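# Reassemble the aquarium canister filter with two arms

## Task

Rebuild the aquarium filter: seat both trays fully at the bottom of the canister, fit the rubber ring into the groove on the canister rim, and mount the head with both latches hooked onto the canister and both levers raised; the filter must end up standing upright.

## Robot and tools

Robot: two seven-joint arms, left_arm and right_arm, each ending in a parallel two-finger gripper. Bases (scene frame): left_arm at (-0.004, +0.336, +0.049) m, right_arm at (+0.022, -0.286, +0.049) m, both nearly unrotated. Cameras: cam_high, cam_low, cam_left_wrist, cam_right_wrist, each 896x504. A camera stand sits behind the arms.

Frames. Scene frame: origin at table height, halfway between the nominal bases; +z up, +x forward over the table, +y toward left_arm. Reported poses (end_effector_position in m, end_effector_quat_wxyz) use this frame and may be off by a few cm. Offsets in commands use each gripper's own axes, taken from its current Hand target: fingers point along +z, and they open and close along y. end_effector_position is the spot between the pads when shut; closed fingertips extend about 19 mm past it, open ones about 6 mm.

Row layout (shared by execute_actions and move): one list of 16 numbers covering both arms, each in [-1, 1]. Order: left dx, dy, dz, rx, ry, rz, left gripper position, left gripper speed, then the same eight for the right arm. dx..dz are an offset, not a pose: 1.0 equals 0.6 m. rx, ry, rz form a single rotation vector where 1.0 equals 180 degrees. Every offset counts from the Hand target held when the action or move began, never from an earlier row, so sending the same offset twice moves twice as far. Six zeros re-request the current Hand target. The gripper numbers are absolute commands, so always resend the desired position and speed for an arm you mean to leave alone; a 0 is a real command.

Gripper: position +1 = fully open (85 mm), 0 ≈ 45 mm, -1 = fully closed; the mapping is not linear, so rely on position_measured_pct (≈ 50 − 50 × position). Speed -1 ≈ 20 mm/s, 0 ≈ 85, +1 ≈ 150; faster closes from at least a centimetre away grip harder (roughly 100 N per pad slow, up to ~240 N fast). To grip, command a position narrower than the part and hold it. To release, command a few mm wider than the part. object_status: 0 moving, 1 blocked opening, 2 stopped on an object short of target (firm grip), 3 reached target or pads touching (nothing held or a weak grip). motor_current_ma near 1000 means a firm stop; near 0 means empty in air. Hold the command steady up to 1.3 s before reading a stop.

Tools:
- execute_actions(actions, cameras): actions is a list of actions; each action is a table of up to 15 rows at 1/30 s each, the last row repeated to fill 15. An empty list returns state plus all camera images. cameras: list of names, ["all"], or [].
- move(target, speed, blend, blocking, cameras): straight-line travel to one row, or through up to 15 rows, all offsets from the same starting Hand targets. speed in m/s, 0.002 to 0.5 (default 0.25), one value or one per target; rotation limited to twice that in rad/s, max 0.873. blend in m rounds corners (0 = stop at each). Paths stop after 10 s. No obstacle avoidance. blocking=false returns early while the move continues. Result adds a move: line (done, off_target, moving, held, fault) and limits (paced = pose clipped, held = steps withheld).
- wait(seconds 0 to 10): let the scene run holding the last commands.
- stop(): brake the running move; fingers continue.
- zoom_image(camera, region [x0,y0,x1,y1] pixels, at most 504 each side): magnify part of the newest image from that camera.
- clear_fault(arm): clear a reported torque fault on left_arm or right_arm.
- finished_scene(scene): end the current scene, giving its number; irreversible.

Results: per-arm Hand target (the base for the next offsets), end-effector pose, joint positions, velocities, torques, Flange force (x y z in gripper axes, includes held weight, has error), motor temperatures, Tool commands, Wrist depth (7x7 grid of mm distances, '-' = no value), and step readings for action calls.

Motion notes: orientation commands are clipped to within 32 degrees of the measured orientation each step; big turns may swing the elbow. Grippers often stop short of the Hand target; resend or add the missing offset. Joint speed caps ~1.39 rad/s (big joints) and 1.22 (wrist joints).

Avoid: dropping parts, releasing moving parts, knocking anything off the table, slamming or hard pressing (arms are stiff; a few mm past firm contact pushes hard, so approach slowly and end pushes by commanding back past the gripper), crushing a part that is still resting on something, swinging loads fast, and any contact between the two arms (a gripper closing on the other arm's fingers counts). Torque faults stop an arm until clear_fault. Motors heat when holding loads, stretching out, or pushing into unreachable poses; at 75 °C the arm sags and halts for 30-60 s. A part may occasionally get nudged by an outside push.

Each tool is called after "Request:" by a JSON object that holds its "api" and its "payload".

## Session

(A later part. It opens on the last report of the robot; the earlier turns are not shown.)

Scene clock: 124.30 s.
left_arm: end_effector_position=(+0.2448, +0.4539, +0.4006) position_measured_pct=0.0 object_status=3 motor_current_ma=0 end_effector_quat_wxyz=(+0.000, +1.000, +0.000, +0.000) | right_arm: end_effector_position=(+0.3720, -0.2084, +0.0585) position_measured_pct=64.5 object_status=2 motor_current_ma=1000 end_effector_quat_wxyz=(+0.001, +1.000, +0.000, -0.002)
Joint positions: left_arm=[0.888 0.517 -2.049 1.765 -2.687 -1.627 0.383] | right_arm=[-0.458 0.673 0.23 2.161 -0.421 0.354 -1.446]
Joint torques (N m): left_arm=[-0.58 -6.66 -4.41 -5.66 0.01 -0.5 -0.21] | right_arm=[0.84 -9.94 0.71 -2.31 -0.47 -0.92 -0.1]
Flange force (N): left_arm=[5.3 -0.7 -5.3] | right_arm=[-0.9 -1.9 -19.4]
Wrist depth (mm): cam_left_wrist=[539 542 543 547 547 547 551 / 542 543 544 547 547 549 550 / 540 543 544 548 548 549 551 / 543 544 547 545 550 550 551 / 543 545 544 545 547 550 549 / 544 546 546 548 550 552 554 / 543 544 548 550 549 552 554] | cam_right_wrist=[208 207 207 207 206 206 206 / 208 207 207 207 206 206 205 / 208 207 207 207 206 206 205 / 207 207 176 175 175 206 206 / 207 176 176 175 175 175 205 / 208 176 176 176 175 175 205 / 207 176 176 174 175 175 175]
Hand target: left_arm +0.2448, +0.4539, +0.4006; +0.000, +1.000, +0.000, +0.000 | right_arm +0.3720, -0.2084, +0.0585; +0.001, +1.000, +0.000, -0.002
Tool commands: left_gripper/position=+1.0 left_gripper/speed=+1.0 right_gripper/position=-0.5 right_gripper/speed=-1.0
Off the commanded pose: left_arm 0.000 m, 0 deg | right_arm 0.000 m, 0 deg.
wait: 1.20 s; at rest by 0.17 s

Request:
{"api": "move", "payload": {"target": [[0,0,0,0,0,0,1,1,0,0,-0.28,0,0,0,-0.5,-1],[0,0,0,0,0,0,1,1,0.073,-0.3857,-0.28,0,0,-0.0172,-0.5,-1]], "speed": [0.12,0.15], "cameras": ["cam_high","cam_right_wrist","cam_low"]}}

Request:
{"api": "zoom_image", "payload": {"camera": "cam_high", "region": [400, 140, 530, 290]}}

Request:
{"api": "zoom_image", "payload": {"camera": "cam_low", "region": [280, 120, 420, 310]}}

Scene clock: 129.37 s.
left_arm: end_effector_position=(+0.2448, +0.4539, +0.4006) position_measured_pct=0.0 object_status=3 motor_current_ma=0 end_effector_quat_wxyz=(+0.000, +1.000, +0.000, +0.000) | right_arm: end_effector_position=(+0.4165, +0.0232, +0.2260) position_measured_pct=64.5 object_status=2 motor_current_ma=1000 end_effector_quat_wxyz=(+0.001, +1.000, +0.027, -0.002)
Joint positions: left_arm=[0.888 0.517 -2.049 1.765 -2.687 -1.627 0.383] | right_arm=[-0.942 0.591 0.366 1.516 -0.229 1.082 -2.038]
Joint torques (N m): left_arm=[-0.59 -6.75 -4.37 -5.72 0.05 -0.45 -0.16] | right_arm=[1.12 -18.72 2.43 -7.18 -0.08 0.02 -0.05]
Flange force (N): left_arm=[5.0 -0.4 -5.3] | right_arm=[0.3 -2.8 -0.8]
Wrist depth (mm): cam_left_wrist=[539 543 544 546 547 549 551 / 541 543 545 546 546 548 549 / 540 544 544 547 546 550 551 / 543 543 543 550 547 549 552 / 543 543 547 548 548 551 553 / 543 545 547 547 551 547 551 / 545 545 547 548 552 553 552] | cam_right_wrist=[376 375 375 374 374 374 372 / 376 376 373 374 373 372 371 / 376 376 374 253 373 373 372 / 377 375 176 176 175 373 372 / 376 176 176 175 175 175 372 / 377 176 176 176 175 175 372 / 376 176 176 175 175 175 175]
Hand target: left_arm +0.2448, +0.4539, +0.4006; +0.000, +1.000, +0.000, +0.000 | right_arm +0.4165, +0.0232, +0.2260; +0.001, +1.000, +0.027, -0.002
Off the commanded pose: left_arm 0.000 m, 0 deg | right_arm 0.000 m, 0 deg.
move: done
Images, in order (width x height): cam_high 896x504, cam_low 896x504, cam_right_wrist 896x504.

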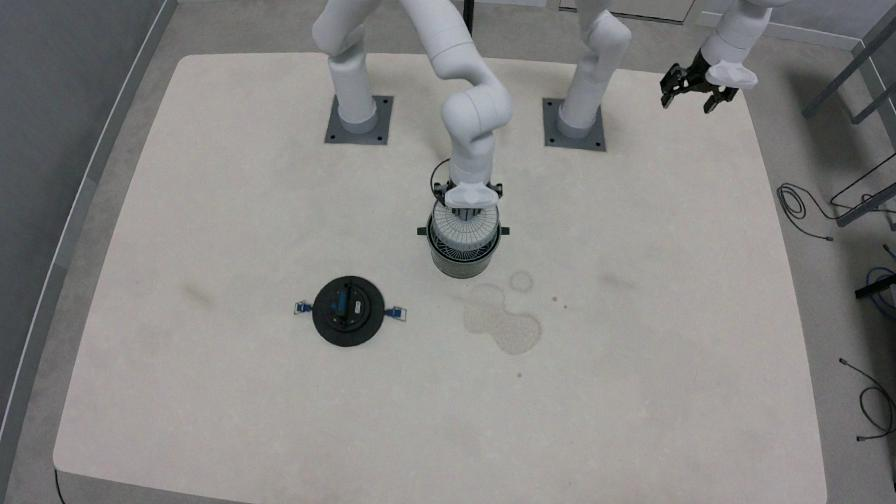

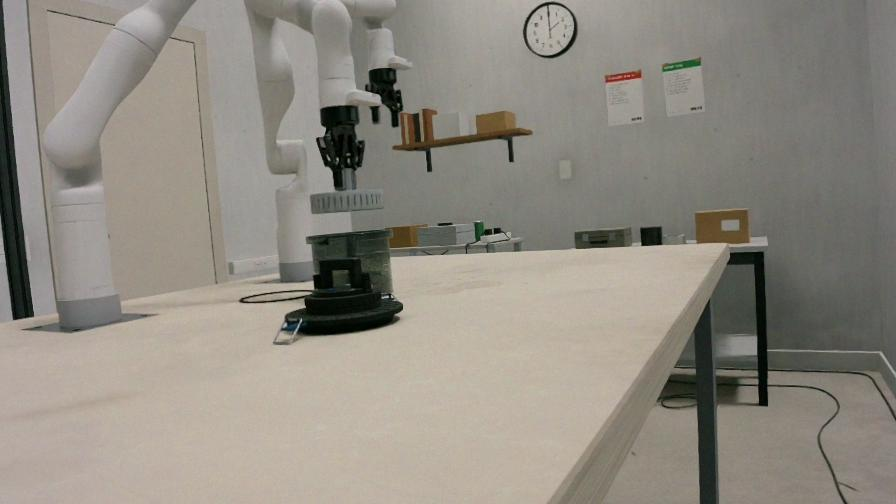

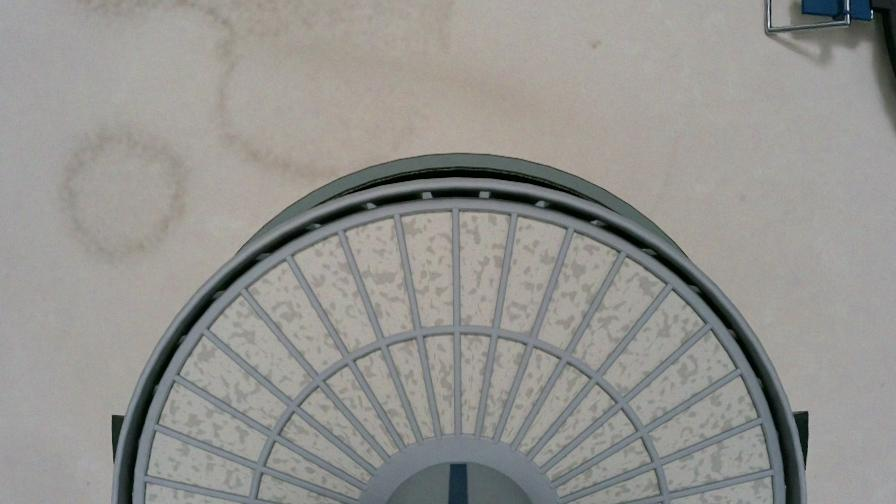

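Scaled by 3.360 from the camera's 896x504 image, which has a finer 1280x720 frame.

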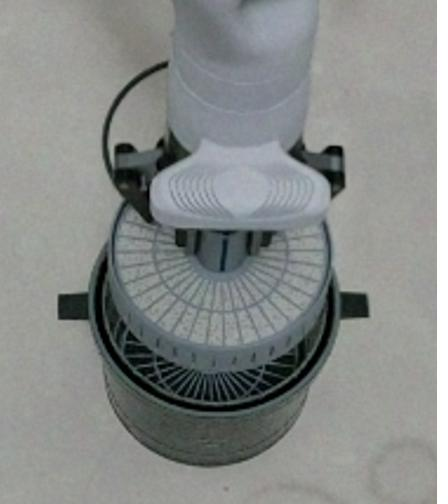

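Scaled by 2.653 from the camera's 896x504 image, which has a finer 1280x720 frame.

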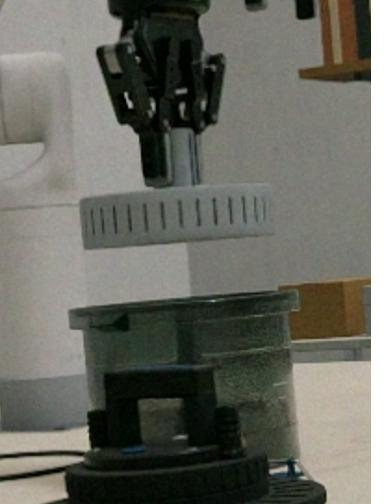

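Request:
{"api": "move", "payload": {"target": [[0,0,0,0,0,0,1,1,-0.001,0,0.055,0,0,0,-0.5,-1],[0,0,0,0,0,0,1,1,-0.001,0,0.08,0,0,0,-0.5,-1]], "speed": [0.08,0.03], "cameras": ["cam_right_wrist"]}}

Scene clock: 131.37 s.
left_arm: end_effector_position=(+0.2448, +0.4539, +0.4006) position_measured_pct=0.0 object_status=3 motor_current_ma=0 end_effector_quat_wxyz=(+0.000, +1.000, +0.000, +0.000) | right_arm: end_effector_position=(+0.4157, +0.0231, +0.1780) position_measured_pct=64.5 object_status=2 motor_current_ma=1000 end_effector_quat_wxyz=(+0.001, +1.000, +0.027, -0.002)
Joint positions: left_arm=[0.888 0.517 -2.049 1.765 -2.687 -1.627 0.383] | right_arm=[-0.931 0.651 0.345 1.583 -0.255 0.957 -2.016]
Joint torques (N m): left_arm=[-0.6 -6.74 -4.33 -5.68 0.03 -0.45 -0.17] | right_arm=[1.06 -19.08 2.51 -6.51 -0.06 0 -0.04]
Flange force (N): left_arm=[4.9 -0.3 -5.4] | right_arm=[0.5 -2.9 -0.8]
Wrist depth (mm): cam_left_wrist=[538 543 544 548 546 551 551 / 538 543 546 543 546 547 550 / 542 541 545 545 548 550 550 / 545 546 547 548 548 552 553 / 543 545 545 550 549 549 551 / 541 546 547 548 548 552 553 / 543 545 547 548 552 551 553] | cam_right_wrist=[328 328 326 326 326 325 324 / 328 327 326 326 325 325 324 / 328 327 205 205 205 324 324 / 328 201 176 176 175 200 324 / 327 176 176 176 175 175 324 / 327 176 176 176 175 175 324 / 211 176 176 174 175 175 206]
Hand target: left_arm +0.2448, +0.4539, +0.4006; +0.000, +1.000, +0.000, +0.000 | right_arm +0.4157, +0.0231, +0.1780; +0.001, +1.000, +0.027, -0.002
Off the commanded pose: left_arm 0.000 m, 0 deg | right_arm 0.000 m, 0 deg.
move: done
Images, in order (width x height): cam_right_wrist 896x504.

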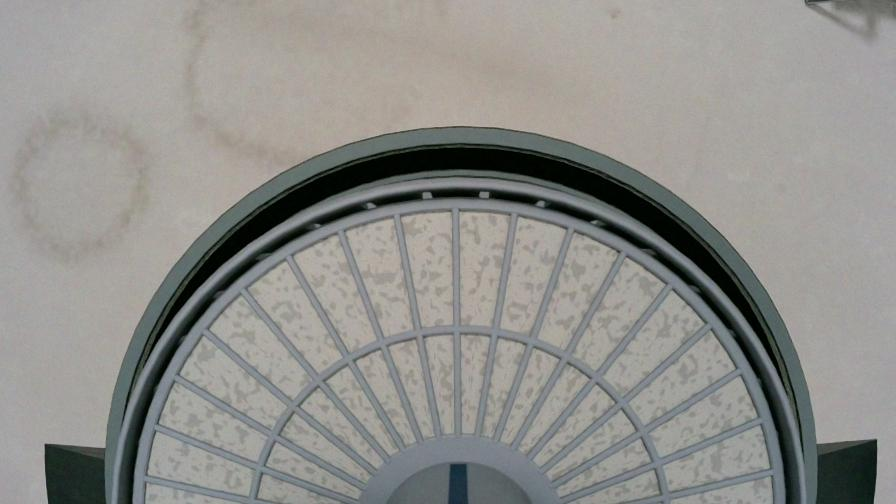

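Request:
{"api": "move", "payload": {"target": [0,0,0,0,0,0,1,1,0,0,0.05,0,0,0,-0.5,-1], "speed": 0.04, "cameras": ["cam_right_wrist"]}}

Scene clock: 132.93 s.
left_arm: end_effector_position=(+0.2448, +0.4539, +0.4006) position_measured_pct=0.0 object_status=3 motor_current_ma=0 end_effector_quat_wxyz=(+0.000, +1.000, +0.000, +0.000) | right_arm: end_effector_position=(+0.4156, +0.0231, +0.1480) position_measured_pct=64.5 object_status=2 motor_current_ma=1000 end_effector_quat_wxyz=(+0.001, +1.000, +0.027, -0.002)
Joint positions: left_arm=[0.888 0.517 -2.049 1.765 -2.687 -1.627 0.383] | right_arm=[-0.922 0.695 0.329 1.615 -0.273 0.882 -2.002]
Joint torques (N m): left_arm=[-0.6 -6.72 -4.37 -5.66 0.07 -0.42 -0.2] | right_arm=[1.13 -19.34 2.54 -5.98 -0.05 0.03 -0.04]
Flange force (N): left_arm=[5.1 -0.4 -5.6] | right_arm=[0.6 -3.1 -0.8]
Wrist depth (mm): cam_left_wrist=[542 543 544 546 545 546 549 / 541 543 544 544 547 548 550 / 542 542 545 546 547 546 551 / 543 544 545 544 549 549 550 / 542 543 547 546 547 549 551 / 543 544 545 548 548 552 553 / 543 545 547 548 549 549 554] | cam_right_wrist=[298 297 297 296 296 295 295 / 297 296 296 296 295 296 294 / 298 298 175 175 175 295 295 / 297 176 176 175 175 174 294 / 298 176 176 175 176 175 294 / 297 176 176 176 175 175 174 / 176 176 176 175 175 175 174]
Hand target: left_arm +0.2448, +0.4539, +0.4006; +0.000, +1.000, +0.000, +0.000 | right_arm +0.4156, +0.0231, +0.1480; +0.001, +1.000, +0.027, -0.002
Off the commanded pose: left_arm 0.000 m, 0 deg | right_arm 0.000 m, 0 deg.
move: done
Images, in order (width x height): cam_right_wrist 896x504.

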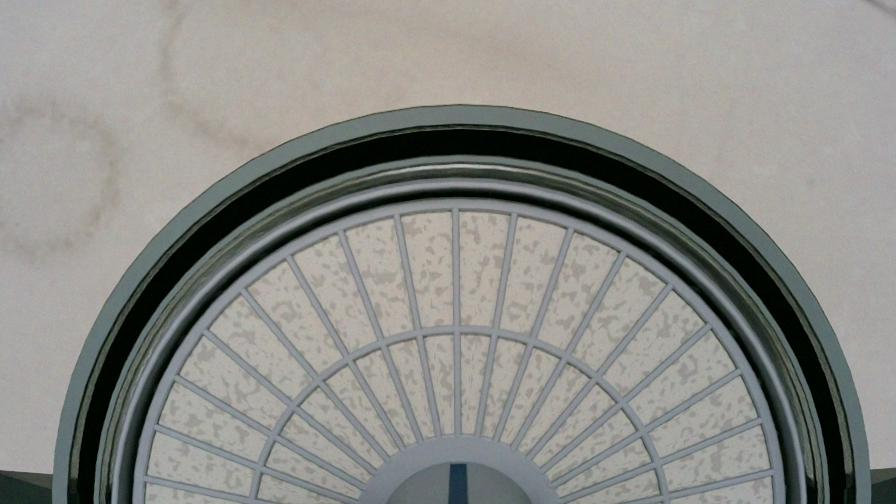

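Request:
{"api": "move", "payload": {"target": [0,0,0,0,0,0,1,1,0,0,0.05,0,0,0,-0.5,-1], "speed": 0.04}}

Request:
{"api": "move", "payload": {"target": [0,0,0,0,0,0,1,1,0,0,0.015,0,0,0,-0.5,-1], "speed": 0.03}}

Scene clock: 134.73 s.
left_arm: end_effector_position=(+0.2448, +0.4539, +0.4006) position_measured_pct=0.0 object_status=3 motor_current_ma=0 end_effector_quat_wxyz=(+0.000, +1.000, +0.000, +0.000) | right_arm: end_effector_position=(+0.4154, +0.0230, +0.1180) position_measured_pct=64.5 object_status=2 motor_current_ma=1000 end_effector_quat_wxyz=(+0.001, +1.000, +0.027, -0.002)
Joint positions: left_arm=[0.888 0.517 -2.049 1.765 -2.687 -1.627 0.383] | right_arm=[-0.911 0.742 0.311 1.64 -0.291 0.81 -1.987]
Joint torques (N m): left_arm=[-0.59 -6.72 -4.43 -5.68 0.05 -0.45 -0.22] | right_arm=[1.12 -19.65 2.58 -5.48 -0.07 0.05 -0.09]
Flange force (N): left_arm=[5.4 -0.6 -5.4] | right_arm=[0.8 -3.1 -0.6]
Wrist depth (mm): cam_left_wrist=[540 543 542 546 548 547 551 / 541 543 543 548 546 548 550 / 541 542 545 547 548 549 551 / 543 543 545 548 550 549 553 / 541 543 544 548 548 552 553 / 543 545 545 549 548 551 552 / 543 546 547 548 550 550 552] | cam_right_wrist=[268 266 266 266 266 265 265 / 267 267 266 - 266 265 265 / 268 - - 174 - - 265 / 267 267 176 176 175 175 - / 267 176 176 175 175 175 265 / 267 176 176 176 175 175 264 / 268 176 176 174 175 175 174]
Hand target: left_arm +0.2448, +0.4539, +0.4006; +0.000, +1.000, +0.000, +0.000 | right_arm +0.4154, +0.0230, +0.1180; +0.001, +1.000, +0.027, -0.002
Off the commanded pose: left_arm 0.000 m, 0 deg | right_arm 0.000 m, 0 deg.
move: done

Scene clock: 135.43 s.
left_arm: end_effector_position=(+0.2448, +0.4539, +0.4006) position_measured_pct=0.0 object_status=3 motor_current_ma=0 end_effector_quat_wxyz=(+0.000, +1.000, +0.000, +0.000) | right_arm: end_effector_position=(+0.4154, +0.0230, +0.1090) position_measured_pct=64.5 object_status=2 motor_current_ma=1000 end_effector_quat_wxyz=(+0.001, +1.000, +0.027, -0.002)
Joint positions: left_arm=[0.888 0.517 -2.049 1.765 -2.687 -1.627 0.383] | right_arm=[-0.907 0.757 0.305 1.646 -0.297 0.789 -1.982]
Joint torques (N m): left_arm=[-0.58 -6.71 -4.42 -5.77 0.06 -0.41 -0.19] | right_arm=[1.17 -19.79 2.6 -5.33 -0.08 0.01 -0.06]
Flange force (N): left_arm=[5.1 -0.5 -5.2] | right_arm=[0.9 -3.4 -0.7]
Wrist depth (mm): cam_left_wrist=[537 542 544 543 548 550 551 / 542 543 543 547 548 549 551 / 543 543 548 546 548 548 550 / 541 542 545 547 548 549 550 / 543 546 548 548 550 551 552 / 540 545 545 547 549 548 552 / 543 546 546 548 550 551 553] | cam_right_wrist=[258 258 257 257 256 256 256 / 258 258 257 - 256 256 255 / 259 - - 174 - - 255 / 258 258 176 176 175 175 255 / 258 176 176 176 175 175 256 / 258 176 176 176 175 175 256 / 259 176 176 174 175 175 174]
Hand target: left_arm +0.2448, +0.4539, +0.4006; +0.000, +1.000, +0.000, +0.000 | right_arm +0.4154, +0.0230, +0.1090; +0.001, +1.000, +0.027, -0.002
Off the commanded pose: left_arm 0.000 m, 0 deg | right_arm 0.000 m, 0 deg.
move: done

Bottom at ~.0505. Step on.

Request:
{"api": "move", "payload": {"target": [0,0,0,0,0,0,1,1,0,0,0.01,0,0,0,-0.5,-1], "speed": 0.03}}

Request:
{"api": "move", "payload": {"target": [0,0,0,0,0,0,1,1,0,0,0.005,0,0,0,-0.5,-1], "speed": 0.02, "cameras": ["cam_right_wrist"]}}

Scene clock: 136.73 s.
left_arm: end_effector_position=(+0.2448, +0.4539, +0.4006) position_measured_pct=0.0 object_status=3 motor_current_ma=0 end_effector_quat_wxyz=(+0.000, +1.000, +0.000, +0.000) | right_arm: end_effector_position=(+0.4154, +0.0230, +0.1030) position_measured_pct=64.5 object_status=2 motor_current_ma=1000 end_effector_quat_wxyz=(+0.001, +1.000, +0.027, -0.002)
Joint positions: left_arm=[0.888 0.517 -2.049 1.765 -2.687 -1.627 0.383] | right_arm=[-0.905 0.767 0.301 1.649 -0.3 0.775 -1.979]
Joint torques (N m): left_arm=[-0.59 -6.73 -4.44 -5.72 0.02 -0.43 -0.21] | right_arm=[1.1 -19.85 2.59 -5.26 -0.05 0.02 -0.02]
Flange force (N): left_arm=[5.3 -0.5 -5.3] | right_arm=[0.9 -3.3 -0.6]
Wrist depth (mm): cam_left_wrist=[542 543 543 546 546 548 550 / 543 543 543 545 546 548 550 / 541 543 544 545 548 548 552 / 541 543 543 546 548 547 549 / 544 542 545 546 548 551 552 / 543 543 546 547 550 549 553 / 545 544 547 548 551 551 552] | cam_right_wrist=[252 252 251 251 250 250 249 / 252 251 - 251 250 250 250 / 252 - - 174 - - 249 / 252 251 176 176 175 250 250 / 252 176 176 176 175 175 249 / 252 176 176 175 175 175 249 / 252 176 176 175 175 175 173]
Hand target: left_arm +0.2448, +0.4539, +0.4006; +0.000, +1.000, +0.000, +0.000 | right_arm +0.4154, +0.0230, +0.1030; +0.001, +1.000, +0.027, -0.002
Off the commanded pose: left_arm 0.000 m, 0 deg | right_arm 0.000 m, 0 deg.
move: done

Scene clock: 137.43 s.
left_arm: end_effector_position=(+0.2448, +0.4539, +0.4006) position_measured_pct=0.0 object_status=3 motor_current_ma=0 end_effector_quat_wxyz=(+0.000, +1.000, +0.000, +0.000) | right_arm: end_effector_position=(+0.4154, +0.0230, +0.1000) position_measured_pct=64.5 object_status=2 motor_current_ma=1000 end_effector_quat_wxyz=(+0.001, +1.000, +0.027, -0.002)
Joint positions: left_arm=[0.888 0.517 -2.049 1.765 -2.687 -1.627 0.383] | right_arm=[-0.903 0.772 0.299 1.651 -0.302 0.768 -1.978]
Joint torques (N m): left_arm=[-0.55 -6.8 -4.41 -5.7 0.02 -0.43 -0.19] | right_arm=[1.09 -19.84 2.57 -5.13 -0.09 0.02 -0.05]
Flange force (N): left_arm=[5.4 -0.5 -5.3] | right_arm=[1.1 -3.3 -0.7]
Wrist depth (mm): cam_left_wrist=[539 541 543 545 548 548 552 / 541 543 545 545 547 548 550 / 541 544 547 546 548 550 552 / 545 545 546 548 547 548 552 / 542 543 544 547 546 550 552 / 543 543 546 547 550 549 553 / 542 546 547 549 548 554 553] | cam_right_wrist=[249 249 248 248 248 247 247 / 249 249 - - - 247 247 / 249 - - 174 - - 247 / 249 248 176 176 175 247 247 / 249 176 176 176 175 175 246 / 249 176 176 175 175 175 246 / 249 176 176 174 175 175 173]
Hand target: left_arm +0.2448, +0.4539, +0.4006; +0.000, +1.000, +0.000, +0.000 | right_arm +0.4154, +0.0230, +0.1000; +0.001, +1.000, +0.027, -0.002
Off the commanded pose: left_arm 0.000 m, 0 deg | right_arm 0.000 m, 0 deg.
move: done
Images, in order (width x height): cam_right_wrist 896x504.

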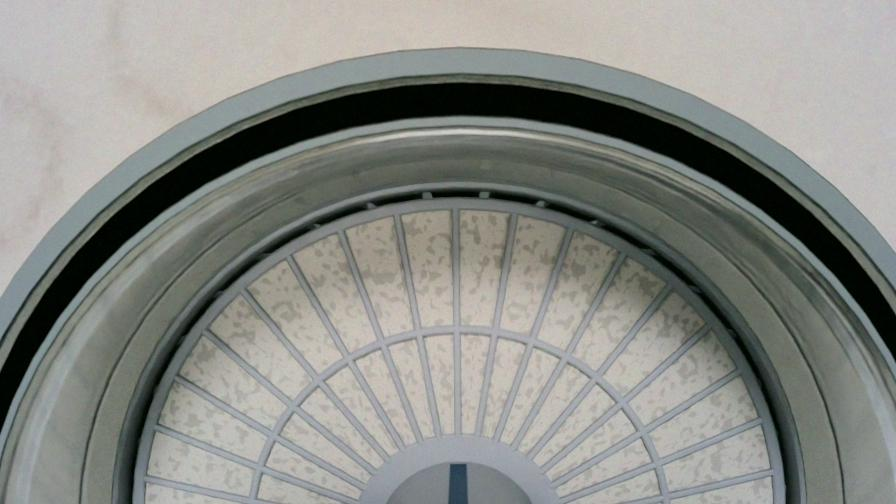

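Bottom at .0415, still free.

Request:
{"api": "move", "payload": {"target": [0,0,0,0,0,0,1,1,0,0,0.005,0,0,0,-0.5,-1], "speed": 0.02}}

Request:
{"api": "move", "payload": {"target": [0,0,0,0,0,0,1,1,0,0,0.0035,0,0,0,-0.5,-1], "speed": 0.02}}

Scene clock: 138.57 s.
left_arm: end_effector_position=(+0.2448, +0.4539, +0.4006) position_measured_pct=0.0 object_status=3 motor_current_ma=0 end_effector_quat_wxyz=(+0.000, +1.000, +0.000, +0.000) | right_arm: end_effector_position=(+0.4154, +0.0231, +0.0972) position_measured_pct=64.5 object_status=2 motor_current_ma=1000 end_effector_quat_wxyz=(+0.001, +1.000, +0.027, -0.002)
Joint positions: left_arm=[0.888 0.517 -2.049 1.765 -2.687 -1.627 0.383] | right_arm=[-0.902 0.777 0.297 1.653 -0.304 0.761 -1.976]
Joint torques (N m): left_arm=[-0.63 -6.79 -4.4 -5.75 0.05 -0.41 -0.2] | right_arm=[1.24 16.86 -3.05 3.79 -1.33 -5.13 -0.06]
Flange force (N): left_arm=[5.0 -0.2 -5.3] | right_arm=[-10.7 4.5 -84.9]
Wrist depth (mm): cam_left_wrist=[539 542 545 544 548 549 550 / 539 543 546 546 546 549 551 / 542 542 546 547 547 548 552 / 542 544 546 546 548 550 549 / 543 546 546 550 547 551 552 / 544 542 548 546 548 549 553 / 543 544 546 547 549 551 552] | cam_right_wrist=[250 248 248 247 247 247 246 / 249 249 - - - 247 246 / 249 - - 175 - - 246 / 249 248 176 176 175 246 246 / 249 176 176 176 175 175 246 / 249 176 176 175 175 175 - / 249 176 176 174 175 175 173]
Hand target: left_arm +0.2448, +0.4539, +0.4006; +0.000, +1.000, +0.000, +0.000 | right_arm +0.4153, +0.0230, +0.0970; +0.001, +1.000, +0.027, -0.002
Off the commanded pose: left_arm 0.000 m, 0 deg | right_arm 0.000 m, 0 deg.
move: done

Scene clock: 139.27 s.
left_arm: end_effector_position=(+0.2448, +0.4539, +0.4006) position_measured_pct=0.0 object_status=3 motor_current_ma=0 end_effector_quat_wxyz=(+0.000, +1.000, +0.000, +0.000) | right_arm: end_effector_position=(+0.4154, +0.0230, +0.0950) position_measured_pct=64.5 object_status=2 motor_current_ma=1000 end_effector_quat_wxyz=(+0.001, +1.000, +0.027, -0.002)
Joint positions: left_arm=[0.888 0.517 -2.049 1.765 -2.687 -1.627 0.383] | right_arm=[-0.901 0.781 0.296 1.654 -0.305 0.757 -1.975]
Joint torques (N m): left_arm=[-0.55 -6.72 -4.38 -5.7 0.01 -0.43 -0.22] | right_arm=[0.84 35.95 -6.31 10.2 -1.83 -6.33 -0.21]
Flange force (N): left_arm=[5.3 -0.5 -5.4] | right_arm=[-12.8 7.2 -126.4]
Wrist depth (mm): cam_left_wrist=[539 541 544 545 549 548 550 / 542 543 545 547 546 550 550 / 542 545 544 545 550 549 552 / 542 543 546 548 549 549 553 / 542 544 545 546 550 550 551 / 543 545 548 547 548 552 554 / 544 544 546 548 549 551 552] | cam_right_wrist=[249 248 247 246 246 246 245 / 248 248 - - - 245 245 / 248 - - 173 - - 244 / 248 247 175 174 174 174 245 / 248 175 175 175 174 174 244 / 249 175 175 174 174 174 - / - 175 175 173 174 174 172]
Hand target: left_arm +0.2448, +0.4539, +0.4006; +0.000, +1.000, +0.000, +0.000 | right_arm +0.4153, +0.0230, +0.0949; +0.001, +1.000, +0.027, -0.002
Off the commanded pose: left_arm 0.000 m, 0 deg | right_arm 0.000 m, 0 deg.
move: done

Request:
{"api": "move", "payload": {"target": [[0,0,0,0,0,0,1,1,0,0,-0.0095,0,0,0,-0.5,-1]], "speed": 0.02, "cameras": ["cam_right_wrist","cam_low"]}}

Request:
{"api": "zoom_image", "payload": {"camera": "cam_low", "region": [290, 200, 410, 310]}}

Scene clock: 140.93 s.
left_arm: end_effector_position=(+0.2448, +0.4539, +0.4006) position_measured_pct=0.0 object_status=3 motor_current_ma=0 end_effector_quat_wxyz=(+0.000, +1.000, +0.000, +0.000) | right_arm: end_effector_position=(+0.4153, +0.0230, +0.1005) position_measured_pct=64.5 object_status=2 motor_current_ma=1000 end_effector_quat_wxyz=(+0.001, +1.000, +0.027, -0.002)
Joint positions: left_arm=[0.888 0.517 -2.049 1.765 -2.687 -1.627 0.383] | right_arm=[-0.904 0.771 0.299 1.651 -0.302 0.77 -1.978]
Joint torques (N m): left_arm=[-0.57 -6.72 -4.38 -5.66 0.05 -0.43 -0.17] | right_arm=[1.1 -20.01 2.56 -5.28 -0.07 0.05 -0.03]
Flange force (N): left_arm=[5.2 -0.6 -5.5] | right_arm=[0.8 -3.2 -0.3]
Wrist depth (mm): cam_left_wrist=[541 544 543 543 548 548 548 / 541 544 541 546 549 549 553 / 541 543 545 548 548 553 553 / 542 543 547 546 549 548 551 / 542 545 546 546 547 551 553 / 543 544 545 547 548 551 552 / 542 545 548 547 549 551 553] | cam_right_wrist=[249 249 248 248 247 248 247 / 249 249 - - 248 247 247 / 249 - - 173 - - 246 / 249 249 175 175 174 247 247 / 249 175 175 175 174 174 246 / 249 175 175 175 174 174 246 / 249 175 175 173 174 174 173]
Hand target: left_arm +0.2448, +0.4539, +0.4006; +0.000, +1.000, +0.000, +0.000 | right_arm +0.4154, +0.0230, +0.1006; +0.001, +1.000, +0.027, -0.002
Off the commanded pose: left_arm 0.000 m, 0 deg | right_arm 0.000 m, 0 deg.
move: done
Images, in order (width x height): cam_low 896x504, cam_right_wrist 896x504.

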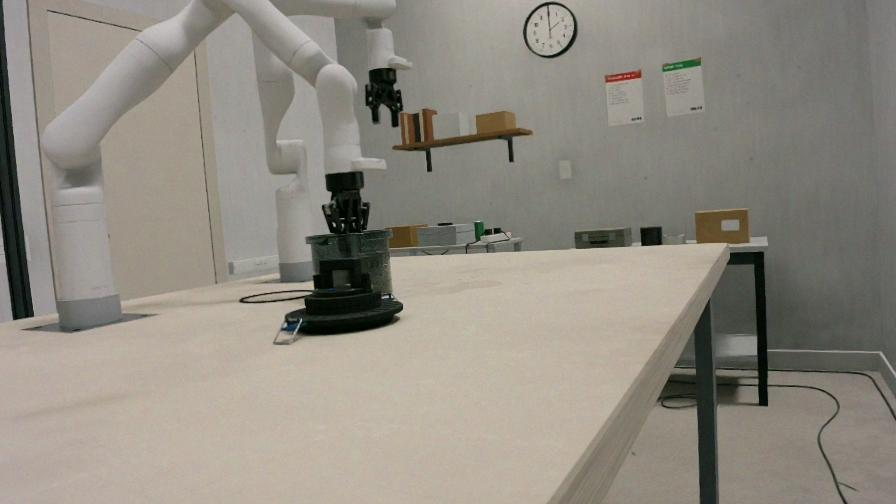

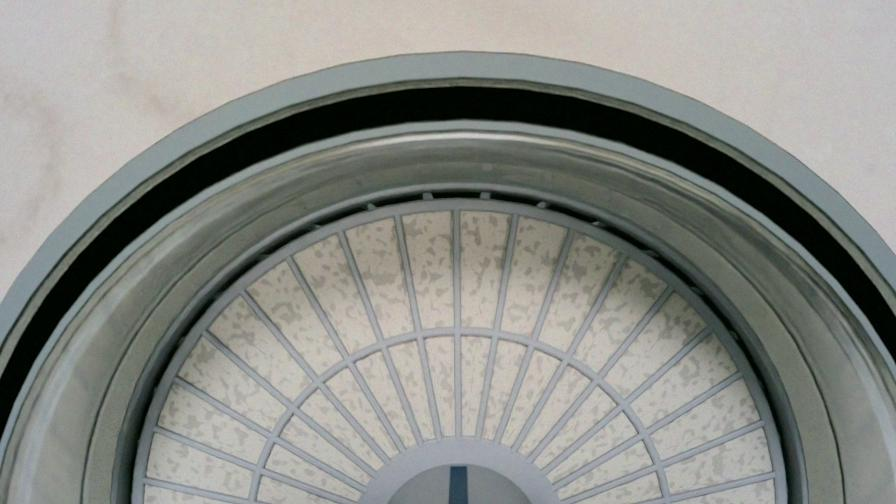

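Scaled by 4.200 from the camera's 896x504 image, which has a finer 1280x720 frame.

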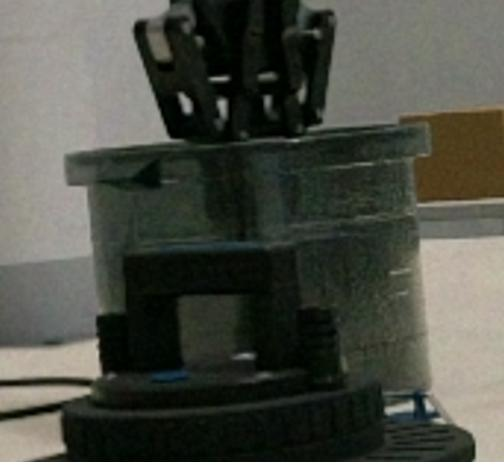

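Request:
{"api": "move", "payload": {"target": [[0,0,0,0,0,0,1,1,0,0,-0.015,0,0,0,-0.5,-1],[0,0,0,0,0,0,1,1,0,0,-0.015,0,0,0.06,-0.5,-1],[0,0,0,0,0,0,1,1,0,0,0,0,0,0.06,-0.5,-1]], "speed": [0.03,0.2,0.02]}}

Scene clock: 145.17 s.
left_arm: end_effector_position=(+0.2448, +0.4539, +0.4006) position_measured_pct=0.0 object_status=3 motor_current_ma=0 end_effector_quat_wxyz=(+0.000, +1.000, +0.000, +0.000) | right_arm: end_effector_position=(+0.4154, +0.0230, +0.1006) position_measured_pct=64.5 object_status=2 motor_current_ma=1000 end_effector_quat_wxyz=(+0.001, +0.998, -0.067, -0.002)
Joint positions: left_arm=[0.888 0.517 -2.049 1.765 -2.687 -1.627 0.383] | right_arm=[-0.934 0.779 0.35 1.652 -0.352 0.778 -2.125]
Joint torques (N m): left_arm=[-0.65 -6.76 -4.42 -5.77 0.04 -0.45 -0.16] | right_arm=[2.57 16.29 -2.41 11.2 -0.54 -0.16 -0.74]
Flange force (N): left_arm=[4.9 -0.3 -5.1] | right_arm=[1.0 -6.5 -76.1]
Wrist depth (mm): cam_left_wrist=[539 542 543 546 546 548 549 / 544 543 543 548 548 548 552 / 543 546 546 546 548 549 551 / 543 544 547 546 549 550 552 / 543 545 546 545 552 548 552 / 544 543 546 546 551 550 552 / 544 545 549 546 549 552 551] | cam_right_wrist=[254 252 252 252 251 250 250 / 253 252 - - 251 250 250 / 253 - - 173 - - 249 / 253 252 174 175 174 249 250 / 253 175 175 175 174 174 249 / 253 175 175 174 174 174 249 / 252 175 175 173 174 173 172]
Hand target: left_arm +0.2448, +0.4539, +0.4006; +0.000, +1.000, +0.000, +0.000 | right_arm +0.4154, +0.0230, +0.1006; +0.001, +0.998, -0.067, -0.002
Off the commanded pose: left_arm 0.000 m, 0 deg | right_arm 0.000 m, 0 deg.
move: done

Request:
{"api": "move", "payload": {"target": [[0,0,0,0,0,0,1,1,0,0,-0.015,0,0,0,-0.5,-1],[0,0,0,0,0,0,1,1,0,0,-0.015,0,0,-0.06,-0.5,-1],[0,0,0,0,0,0,1,1,0,0,0.002,0,0,-0.06,-0.5,-1]], "speed": [0.03,0.2,0.03]}}

Request:
{"api": "move", "payload": {"target": [0,0,0,0,0,0,1,1,0,0,0.002,0,0,0,-0.5,-1], "speed": 0.02}}

Request:
{"api": "move", "payload": {"target": [0,0,0,0,0,0,1,1,0,0,0.002,0,0,0,-0.5,-1], "speed": 0.02}}

Scene clock: 148.30 s.
left_arm: end_effector_position=(+0.2448, +0.4539, +0.4006) position_measured_pct=0.0 object_status=3 motor_current_ma=0 end_effector_quat_wxyz=(+0.000, +1.000, +0.000, +0.000) | right_arm: end_effector_position=(+0.4154, +0.0230, +0.0994) position_measured_pct=64.5 object_status=2 motor_current_ma=1000 end_effector_quat_wxyz=(+0.001, +1.000, +0.027, -0.002)
Joint positions: left_arm=[0.888 0.517 -2.049 1.765 -2.687 -1.627 0.383] | right_arm=[-0.903 0.773 0.299 1.652 -0.303 0.767 -1.978]
Joint torques (N m): left_arm=[-0.72 -6.7 -4.35 -5.71 0.09 -0.42 -0.16] | right_arm=[1.02 -19.92 2.54 -5.16 -0.07 0.01 -0.04]
Flange force (N): left_arm=[4.5 0.0 -5.5] | right_arm=[1.2 -3.3 -0.6]
Wrist depth (mm): cam_left_wrist=[539 545 546 547 548 548 550 / 543 543 545 547 548 549 551 / 542 543 544 547 547 548 548 / 544 542 545 545 548 551 550 / 543 544 546 548 547 550 552 / 542 547 548 548 549 548 553 / 543 544 547 547 551 554 551] | cam_right_wrist=[249 248 248 247 247 246 246 / 249 248 247 247 247 246 246 / 248 - - 174 - - 246 / - 248 175 175 174 174 246 / 249 175 175 175 174 174 246 / 249 175 175 174 174 174 - / - 175 175 173 174 174 172]
Hand target: left_arm +0.2448, +0.4539, +0.4006; +0.000, +1.000, +0.000, +0.000 | right_arm +0.4154, +0.0230, +0.0994; +0.001, +1.000, +0.027, -0.002
Off the commanded pose: left_arm 0.000 m, 0 deg | right_arm 0.000 m, 0 deg.
move: done

Scene clock: 149.00 s.
left_arm: end_effector_position=(+0.2448, +0.4539, +0.4006) position_measured_pct=0.0 object_status=3 motor_current_ma=0 end_effector_quat_wxyz=(+0.000, +1.000, +0.000, +0.000) | right_arm: end_effector_position=(+0.4154, +0.0230, +0.0982) position_measured_pct=64.5 object_status=2 motor_current_ma=1000 end_effector_quat_wxyz=(+0.001, +1.000, +0.027, -0.002)
Joint positions: left_arm=[0.888 0.517 -2.049 1.765 -2.687 -1.627 0.383] | right_arm=[-0.903 0.775 0.298 1.652 -0.304 0.764 -1.977]
Joint torques (N m): left_arm=[-0.59 -6.74 -4.44 -5.68 0.05 -0.44 -0.11] | right_arm=[1.21 -14.27 1.92 -4.04 -0.02 -0.62 -0.07]
Flange force (N): left_arm=[5.2 -0.7 -5.3] | right_arm=[-2.0 -1.4 -12.8]
Wrist depth (mm): cam_left_wrist=[540 543 544 546 547 550 548 / 540 541 545 548 548 548 549 / 541 542 546 546 548 552 551 / 543 542 545 547 549 548 552 / 544 543 545 548 548 550 550 / 543 545 547 548 551 548 554 / 543 548 548 548 547 551 554] | cam_right_wrist=[247 247 247 246 246 245 245 / 247 247 247 246 246 246 245 / 248 - - 173 - - 245 / - 247 175 175 174 245 245 / 248 175 175 174 174 174 245 / 248 175 175 175 174 174 245 / - 175 175 173 174 174 172]
Hand target: left_arm +0.2448, +0.4539, +0.4006; +0.000, +1.000, +0.000, +0.000 | right_arm +0.4154, +0.0230, +0.0982; +0.001, +1.000, +0.027, -0.002
Off the commanded pose: left_arm 0.000 m, 0 deg | right_arm 0.000 m, 0 deg.
move: done

Scene clock: 149.70 s.
left_arm: end_effector_position=(+0.2448, +0.4539, +0.4006) position_measured_pct=0.0 object_status=3 motor_current_ma=0 end_effector_quat_wxyz=(+0.000, +1.000, +0.000, +0.000) | right_arm: end_effector_position=(+0.4154, +0.0230, +0.0971) position_measured_pct=64.5 object_status=2 motor_current_ma=1000 end_effector_quat_wxyz=(+0.001, +1.000, +0.027, -0.002)
Joint positions: left_arm=[0.888 0.517 -2.049 1.765 -2.687 -1.627 0.383] | right_arm=[-0.902 0.777 0.297 1.653 -0.304 0.761 -1.976]
Joint torques (N m): left_arm=[-0.56 -6.67 -4.38 -5.71 0.05 -0.44 -0.17] | right_arm=[1.32 3.37 -0.64 1.21 -0.52 -2.58 -0.04]
Flange force (N): left_arm=[5.1 -0.7 -5.3] | right_arm=[-5.7 0.8 -52.5]
Wrist depth (mm): cam_left_wrist=[541 543 542 547 547 548 551 / 540 542 546 547 548 547 550 / 543 543 547 547 547 549 553 / 543 544 546 547 547 550 549 / 546 544 545 546 548 549 553 / 544 546 546 548 550 549 550 / 543 545 545 548 548 551 553] | cam_right_wrist=[248 247 247 247 246 246 245 / 248 247 247 247 246 245 245 / 248 - - 173 - - 245 / - 248 175 175 174 245 245 / 248 175 175 174 174 174 245 / 247 175 175 174 174 174 244 / - 175 175 173 174 174 172]
Hand target: left_arm +0.2448, +0.4539, +0.4006; +0.000, +1.000, +0.000, +0.000 | right_arm +0.4154, +0.0230, +0.0970; +0.001, +1.000, +0.027, -0.002
Off the commanded pose: left_arm 0.000 m, 0 deg | right_arm 0.000 m, 0 deg.
move: done

Request:
{"api": "move", "payload": {"target": [[0,0,0,0,0,0,1,1,0,0,-0.0022,0,0,0,-0.5,-1],[0,0,0,0,0,0,1,1,0,0,-0.0022,0,0,0,0.05,0],[0,0,0,0,0,0,1,1,0,0,-0.33,0,0,0,0.05,0],[0,0,0,0,0,0,1,1,-0.08,0,-0.48,0,0,0.0172,0.5,0]], "speed": [0.02,0.05,0.12,0.15], "cameras": ["cam_right_wrist"]}}

Request:
{"api": "zoom_image", "payload": {"camera": "cam_right_wrist", "region": [230, 50, 650, 470]}}

Scene clock: 155.17 s.
left_arm: end_effector_position=(+0.2448, +0.4539, +0.4006) position_measured_pct=0.0 object_status=3 motor_current_ma=0 end_effector_quat_wxyz=(+0.000, +1.000, +0.000, +0.000) | right_arm: end_effector_position=(+0.3686, +0.0208, +0.3852) position_measured_pct=25.1 object_status=0 motor_current_ma=0 end_effector_quat_wxyz=(+0.001, +1.000, +0.000, -0.002)
Joint positions: left_arm=[0.888 0.517 -2.049 1.765 -2.687 -1.627 0.383] | right_arm=[-1.046 0.383 0.412 1.314 -0.152 1.48 -2.214]
Joint torques (N m): left_arm=[-0.57 -6.82 -4.4 -5.75 0.08 -0.42 -0.21] | right_arm=[1.07 -15.38 1.78 -7.96 -0.06 0.02 -0.06]
Flange force (N): left_arm=[5.1 -0.4 -5.3] | right_arm=[-0.3 -2.5 -2.7]
Wrist depth (mm): cam_left_wrist=[539 544 542 544 547 551 550 / 541 544 545 545 545 549 551 / 542 543 545 546 546 551 551 / 541 543 546 547 547 549 552 / 544 547 544 547 549 552 551 / 544 544 545 548 549 550 551 / 544 545 546 549 548 553 553] | cam_right_wrist=[537 536 536 534 534 531 494 / 535 535 536 475 533 532 512 / 536 535 462 461 462 531 532 / 538 535 461 461 461 533 531 / 538 534 461 460 462 532 532 / 534 536 533 462 532 534 531 / 538 536 535 534 531 531 531]
Hand target: left_arm +0.2448, +0.4539, +0.4006; +0.000, +1.000, +0.000, +0.000 | right_arm +0.3686, +0.0208, +0.3852; +0.001, +1.000, +0.000, -0.002
Off the commanded pose: left_arm 0.000 m, 0 deg | right_arm 0.000 m, 0 deg.
move: done
Images, in order (width x height): cam_right_wrist 896x504.

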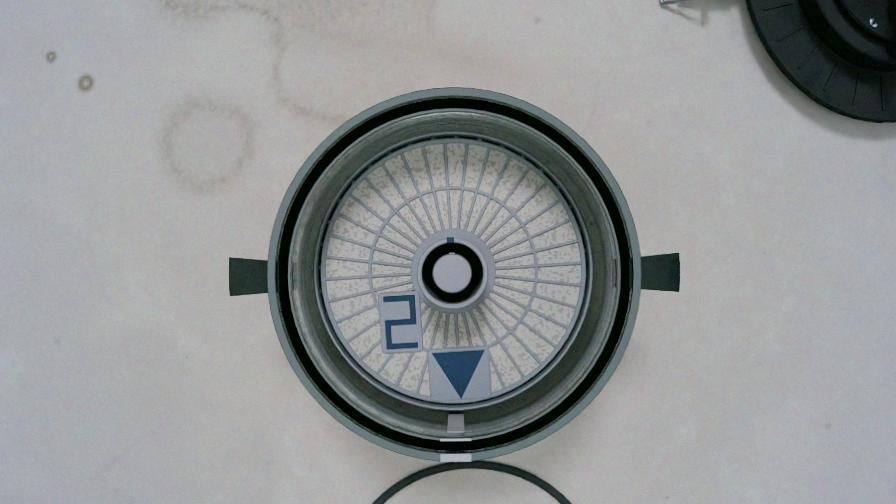

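Scaled by 1.200 from the camera's 896x504 image, which has a finer 1280x720 frame.

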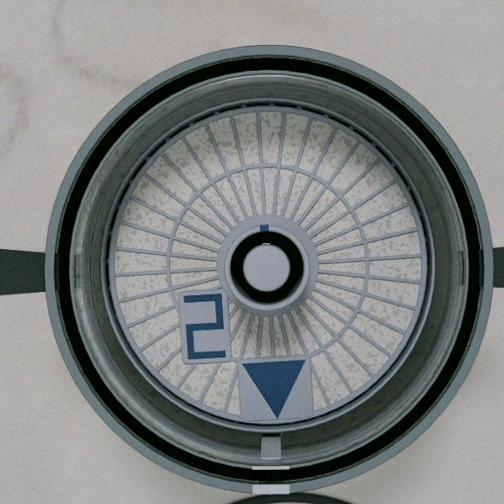

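Request:
{"api": "wait", "payload": {"seconds": 0.1, "cameras": ["cam_low","cam_high"]}}

Request:
{"api": "zoom_image", "payload": {"camera": "cam_low", "region": [300, 215, 410, 310]}}

Request:
{"api": "zoom_image", "payload": {"camera": "cam_high", "region": [410, 185, 520, 285]}}

Scene clock: 157.20 s.
left_arm: end_effector_position=(+0.2448, +0.4539, +0.4006) position_measured_pct=0.0 object_status=3 motor_current_ma=0 end_effector_quat_wxyz=(+0.000, +1.000, +0.000, +0.000) | right_arm: end_effector_position=(+0.3686, +0.0208, +0.3852) position_measured_pct=25.1 object_status=3 motor_current_ma=0 end_effector_quat_wxyz=(+0.001, +1.000, +0.000, -0.002)
Joint positions: left_arm=[0.888 0.517 -2.049 1.765 -2.687 -1.627 0.383] | right_arm=[-1.046 0.383 0.412 1.314 -0.152 1.48 -2.214]
Joint torques (N m): left_arm=[-0.63 -6.72 -4.34 -5.75 0.07 -0.46 -0.2] | right_arm=[1.09 -15.36 1.76 -7.96 -0.05 0.02 -0.11]
Flange force (N): left_arm=[4.7 -0.2 -5.2] | right_arm=[-0.3 -2.4 -2.7]
Wrist depth (mm): cam_left_wrist=[542 544 543 547 545 548 550 / 542 544 545 549 550 551 550 / 542 543 544 548 548 548 551 / 540 545 543 548 547 547 551 / 540 544 547 548 549 550 553 / 542 545 549 547 550 552 554 / 543 543 548 550 549 551 554] | cam_right_wrist=[537 534 533 535 534 532 495 / 536 535 534 473 532 535 510 / 535 536 462 462 462 533 532 / 536 534 462 459 461 533 530 / 538 535 461 461 460 531 532 / 538 535 536 459 531 530 530 / 537 536 533 534 534 531 532]
Hand target: left_arm +0.2448, +0.4539, +0.4006; +0.000, +1.000, +0.000, +0.000 | right_arm +0.3686, +0.0208, +0.3852; +0.001, +1.000, +0.000, -0.002
Tool commands: left_gripper/position=+1.0 left_gripper/speed=+1.0 right_gripper/position=+0.5 right_gripper/speed=+0.0
Off the commanded pose: left_arm 0.000 m, 0 deg | right_arm 0.000 m, 0 deg.
wait: 0.10 s; at rest from the start
Images, in order (width x height): cam_high 896x504, cam_low 896x504.

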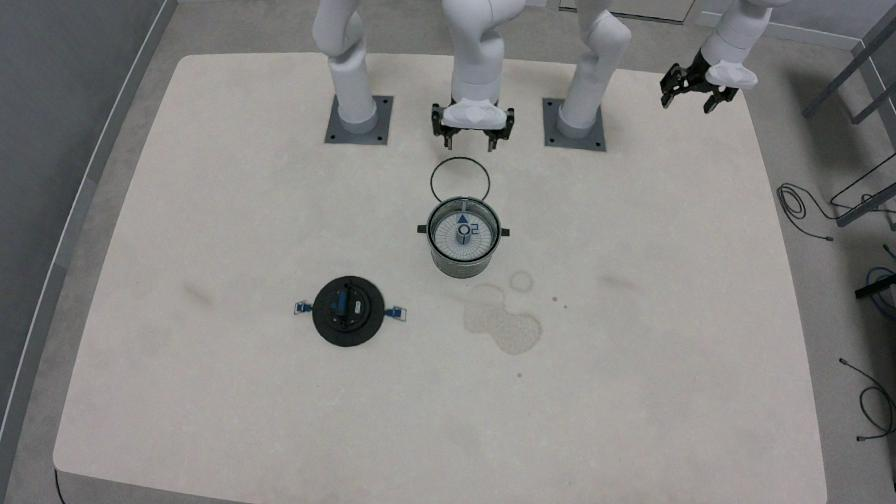

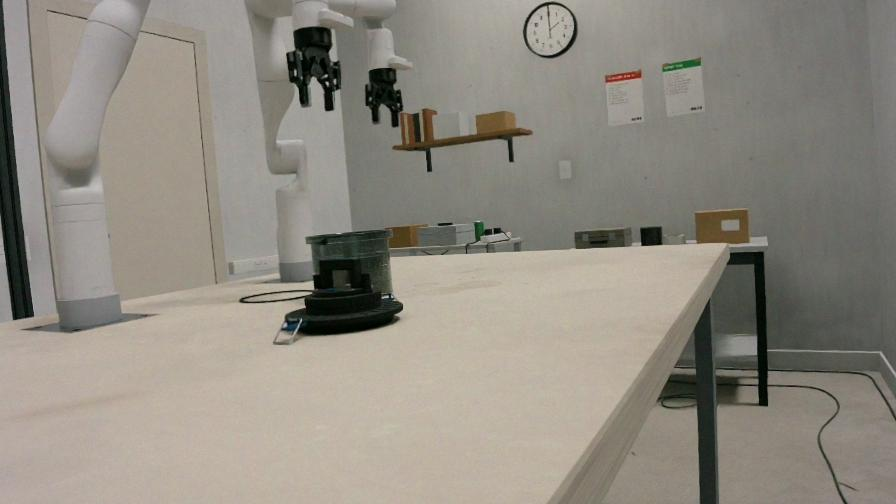

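Scaled by 4.582 from the camera's 896x504 image, which has a finer 1280x720 frame.

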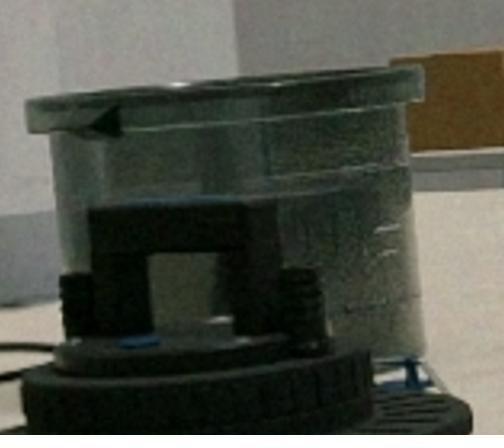

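Scaled by 4.582 from the camera's 896x504 image, which has a finer 1280x720 frame.

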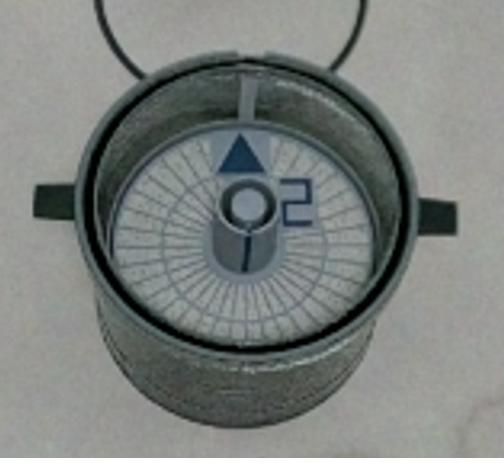

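Request:
{"api": "move", "payload": {"target": [[0,0,0,0,0,0,1,1,0.0795,-0.003,0.35,0,0,0,0.3,0],[0,0,0,0,0,0,1,1,0.0795,-0.003,0.476,0,0,0,0.3,0],[0,0,0,0,0,0,1,1,0.0795,-0.003,0.476,0,0,0,-0.5,-1]], "speed": [0.2,0.08,0.1]}}

Request:
{"api": "wait", "payload": {"seconds": 1.2}}

Request:
{"api": "move", "payload": {"target": [[0,0,0,0,0,0,1,1,0,0,-0.008,0,0,0,-0.5,-1],[0,0,0,0,0,0,1,1,0,0,-0.008,0,0,0.0145,-0.5,-1],[0,0,0,0,0,0,1,1,0,0,0.0,0,0,0.0145,-0.5,-1]], "speed": [0.03,0.2,0.02]}}

Request:
{"api": "move", "payload": {"target": [0,0,0,0,0,0,1,1,0,0,0.002,0,0,0,-0.5,-1], "speed": 0.02}}

Scene clock: 163.87 s.
left_arm: end_effector_position=(+0.2448, +0.4539, +0.4006) position_measured_pct=0.0 object_status=3 motor_current_ma=0 end_effector_quat_wxyz=(+0.000, +1.000, +0.000, +0.000) | right_arm: end_effector_position=(+0.4151, +0.0222, +0.0994) position_measured_pct=64.5 object_status=0 motor_current_ma=1000 end_effector_quat_wxyz=(+0.001, +1.000, +0.000, -0.002)
Joint positions: left_arm=[0.888 0.517 -2.049 1.765 -2.687 -1.627 0.383] | right_arm=[-0.908 0.773 0.308 1.654 -0.312 0.767 -2.023]
Joint torques (N m): left_arm=[-0.59 -6.66 -4.41 -5.74 0.04 -0.41 -0.19] | right_arm=[1.08 -14.63 1.7 -3.74 -0.4 -0.64 -0.23]
Flange force (N): left_arm=[5.1 -0.6 -5.4] | right_arm=[-0.3 -2.0 -12.6]
Wrist depth (mm): cam_left_wrist=[542 542 546 545 549 548 549 / 543 543 547 545 548 547 550 / 541 543 544 548 545 549 550 / 542 545 546 547 549 550 552 / 544 545 547 549 547 548 550 / 543 543 545 549 548 552 552 / 543 546 546 548 550 551 554] | cam_right_wrist=[248 248 247 247 247 247 246 / 248 248 - 247 247 246 246 / 249 - - 174 175 - 246 / - 248 176 176 175 174 246 / 249 176 176 176 175 175 246 / 249 176 176 176 175 175 246 / - 176 176 174 175 175 173]
Hand target: left_arm +0.2448, +0.4539, +0.4006; +0.000, +1.000, +0.000, +0.000 | right_arm +0.4151, +0.0222, +0.0994; +0.001, +1.000, +0.000, -0.002
Off the commanded pose: left_arm 0.000 m, 0 deg | right_arm 0.000 m, 0 deg.
move: done

Scene clock: 165.07 s.
left_arm: end_effector_position=(+0.2448, +0.4539, +0.4006) position_measured_pct=0.0 object_status=3 motor_current_ma=0 end_effector_quat_wxyz=(+0.000, +1.000, +0.000, +0.000) | right_arm: end_effector_position=(+0.4151, +0.0222, +0.0994) position_measured_pct=64.5 object_status=2 motor_current_ma=1000 end_effector_quat_wxyz=(+0.001, +1.000, +0.000, -0.002)
Joint positions: left_arm=[0.888 0.517 -2.049 1.765 -2.687 -1.627 0.383] | right_arm=[-0.908 0.773 0.308 1.654 -0.312 0.767 -2.023]
Joint torques (N m): left_arm=[-0.6 -6.75 -4.35 -5.73 -0.01 -0.45 -0.15] | right_arm=[1.07 -14.58 1.66 -3.48 -0.44 -0.49 -0.21]
Flange force (N): left_arm=[4.9 -0.3 -5.2] | right_arm=[0.2 -2.4 -12.5]
Wrist depth (mm): cam_left_wrist=[541 541 546 546 548 548 548 / 540 543 543 546 548 547 553 / 542 542 546 545 546 547 549 / 543 544 543 547 547 551 551 / 542 546 545 548 548 548 550 / 542 544 546 547 549 551 551 / 543 543 546 548 548 548 553] | cam_right_wrist=[249 248 248 247 247 246 246 / 248 248 - 247 247 247 246 / 249 - - 174 174 - 246 / - 249 176 175 175 174 246 / 249 176 176 175 175 175 246 / 249 176 176 175 175 175 246 / - 176 176 174 175 175 173]
Hand target: left_arm +0.2448, +0.4539, +0.4006; +0.000, +1.000, +0.000, +0.000 | right_arm +0.4151, +0.0222, +0.0994; +0.001, +1.000, +0.000, -0.002
Tool commands: left_gripper/position=+1.0 left_gripper/speed=+1.0 right_gripper/position=-0.5 right_gripper/speed=-1.0
Off the commanded pose: left_arm 0.000 m, 0 deg | right_arm 0.000 m, 0 deg.
wait: 1.20 s; at rest by 0.17 s

Scene clock: 166.37 s.
left_arm: end_effector_position=(+0.2448, +0.4539, +0.4006) position_measured_pct=0.0 object_status=3 motor_current_ma=0 end_effector_quat_wxyz=(+0.000, +1.000, +0.000, +0.000) | right_arm: end_effector_position=(+0.4151, +0.0222, +0.0994) position_measured_pct=64.5 object_status=2 motor_current_ma=1000 end_effector_quat_wxyz=(+0.001, +1.000, -0.023, -0.002)
Joint positions: left_arm=[0.888 0.517 -2.049 1.765 -2.687 -1.627 0.383] | right_arm=[-0.915 0.775 0.32 1.655 -0.324 0.769 -2.058]
Joint torques (N m): left_arm=[-0.61 -6.74 -4.34 -5.7 0.03 -0.46 -0.22] | right_arm=[1.18 -15.62 2.15 -4.94 -0.22 -1.02 -0.03]
Flange force (N): left_arm=[5.0 -0.2 -5.4] | right_arm=[-2.4 -1.0 -10.8]
Wrist depth (mm): cam_left_wrist=[540 540 546 543 545 548 549 / 542 543 544 547 546 550 550 / 544 544 544 546 547 553 549 / 541 545 547 548 545 549 552 / 543 545 544 546 546 550 554 / 543 545 545 548 548 548 553 / 544 545 547 549 549 549 550] | cam_right_wrist=[249 248 248 247 247 247 246 / 248 248 - - 247 246 246 / 249 - - 174 174 - 246 / - 248 176 176 175 174 246 / 249 176 176 176 175 175 246 / 249 176 176 175 175 175 - / - 176 176 174 175 175 173]
Hand target: left_arm +0.2448, +0.4539, +0.4006; +0.000, +1.000, +0.000, +0.000 | right_arm +0.4151, +0.0222, +0.0994; +0.001, +1.000, -0.023, -0.002
Off the commanded pose: left_arm 0.000 m, 0 deg | right_arm 0.000 m, 0 deg.
move: done

Scene clock: 167.07 s.
left_arm: end_effector_position=(+0.2448, +0.4539, +0.4006) position_measured_pct=0.0 object_status=3 motor_current_ma=0 end_effector_quat_wxyz=(+0.000, +1.000, +0.000, +0.000) | right_arm: end_effector_position=(+0.4152, +0.0222, +0.0983) position_measured_pct=64.5 object_status=2 motor_current_ma=1000 end_effector_quat_wxyz=(+0.001, +1.000, -0.023, -0.002)
Joint positions: left_arm=[0.888 0.517 -2.049 1.765 -2.687 -1.627 0.383] | right_arm=[-0.915 0.777 0.319 1.655 -0.325 0.766 -2.057]
Joint torques (N m): left_arm=[-0.63 -6.76 -4.35 -5.67 0.01 -0.45 -0.2] | right_arm=[1.27 1.01 -0.51 -0.34 -0.7 -3.07 -0.08]
Flange force (N): left_arm=[5.0 -0.2 -5.4] | right_arm=[-6.3 2.2 -48.7]
Wrist depth (mm): cam_left_wrist=[541 542 541 547 548 548 549 / 539 545 543 544 547 550 552 / 540 543 544 548 548 547 550 / 541 543 546 545 549 549 550 / 542 545 545 547 548 550 552 / 543 542 546 548 549 551 552 / 544 546 547 548 551 552 553] | cam_right_wrist=[249 249 248 248 247 247 246 / 249 248 - - 247 246 246 / 249 - - 174 174 - 246 / 249 249 176 176 175 174 246 / 249 176 176 176 175 175 246 / 249 176 176 175 175 175 - / - 176 176 174 175 175 173]
Hand target: left_arm +0.2448, +0.4539, +0.4006; +0.000, +1.000, +0.000, +0.000 | right_arm +0.4151, +0.0222, +0.0982; +0.001, +1.000, -0.023, -0.002
Off the commanded pose: left_arm 0.000 m, 0 deg | right_arm 0.000 m, 0 deg.
move: done


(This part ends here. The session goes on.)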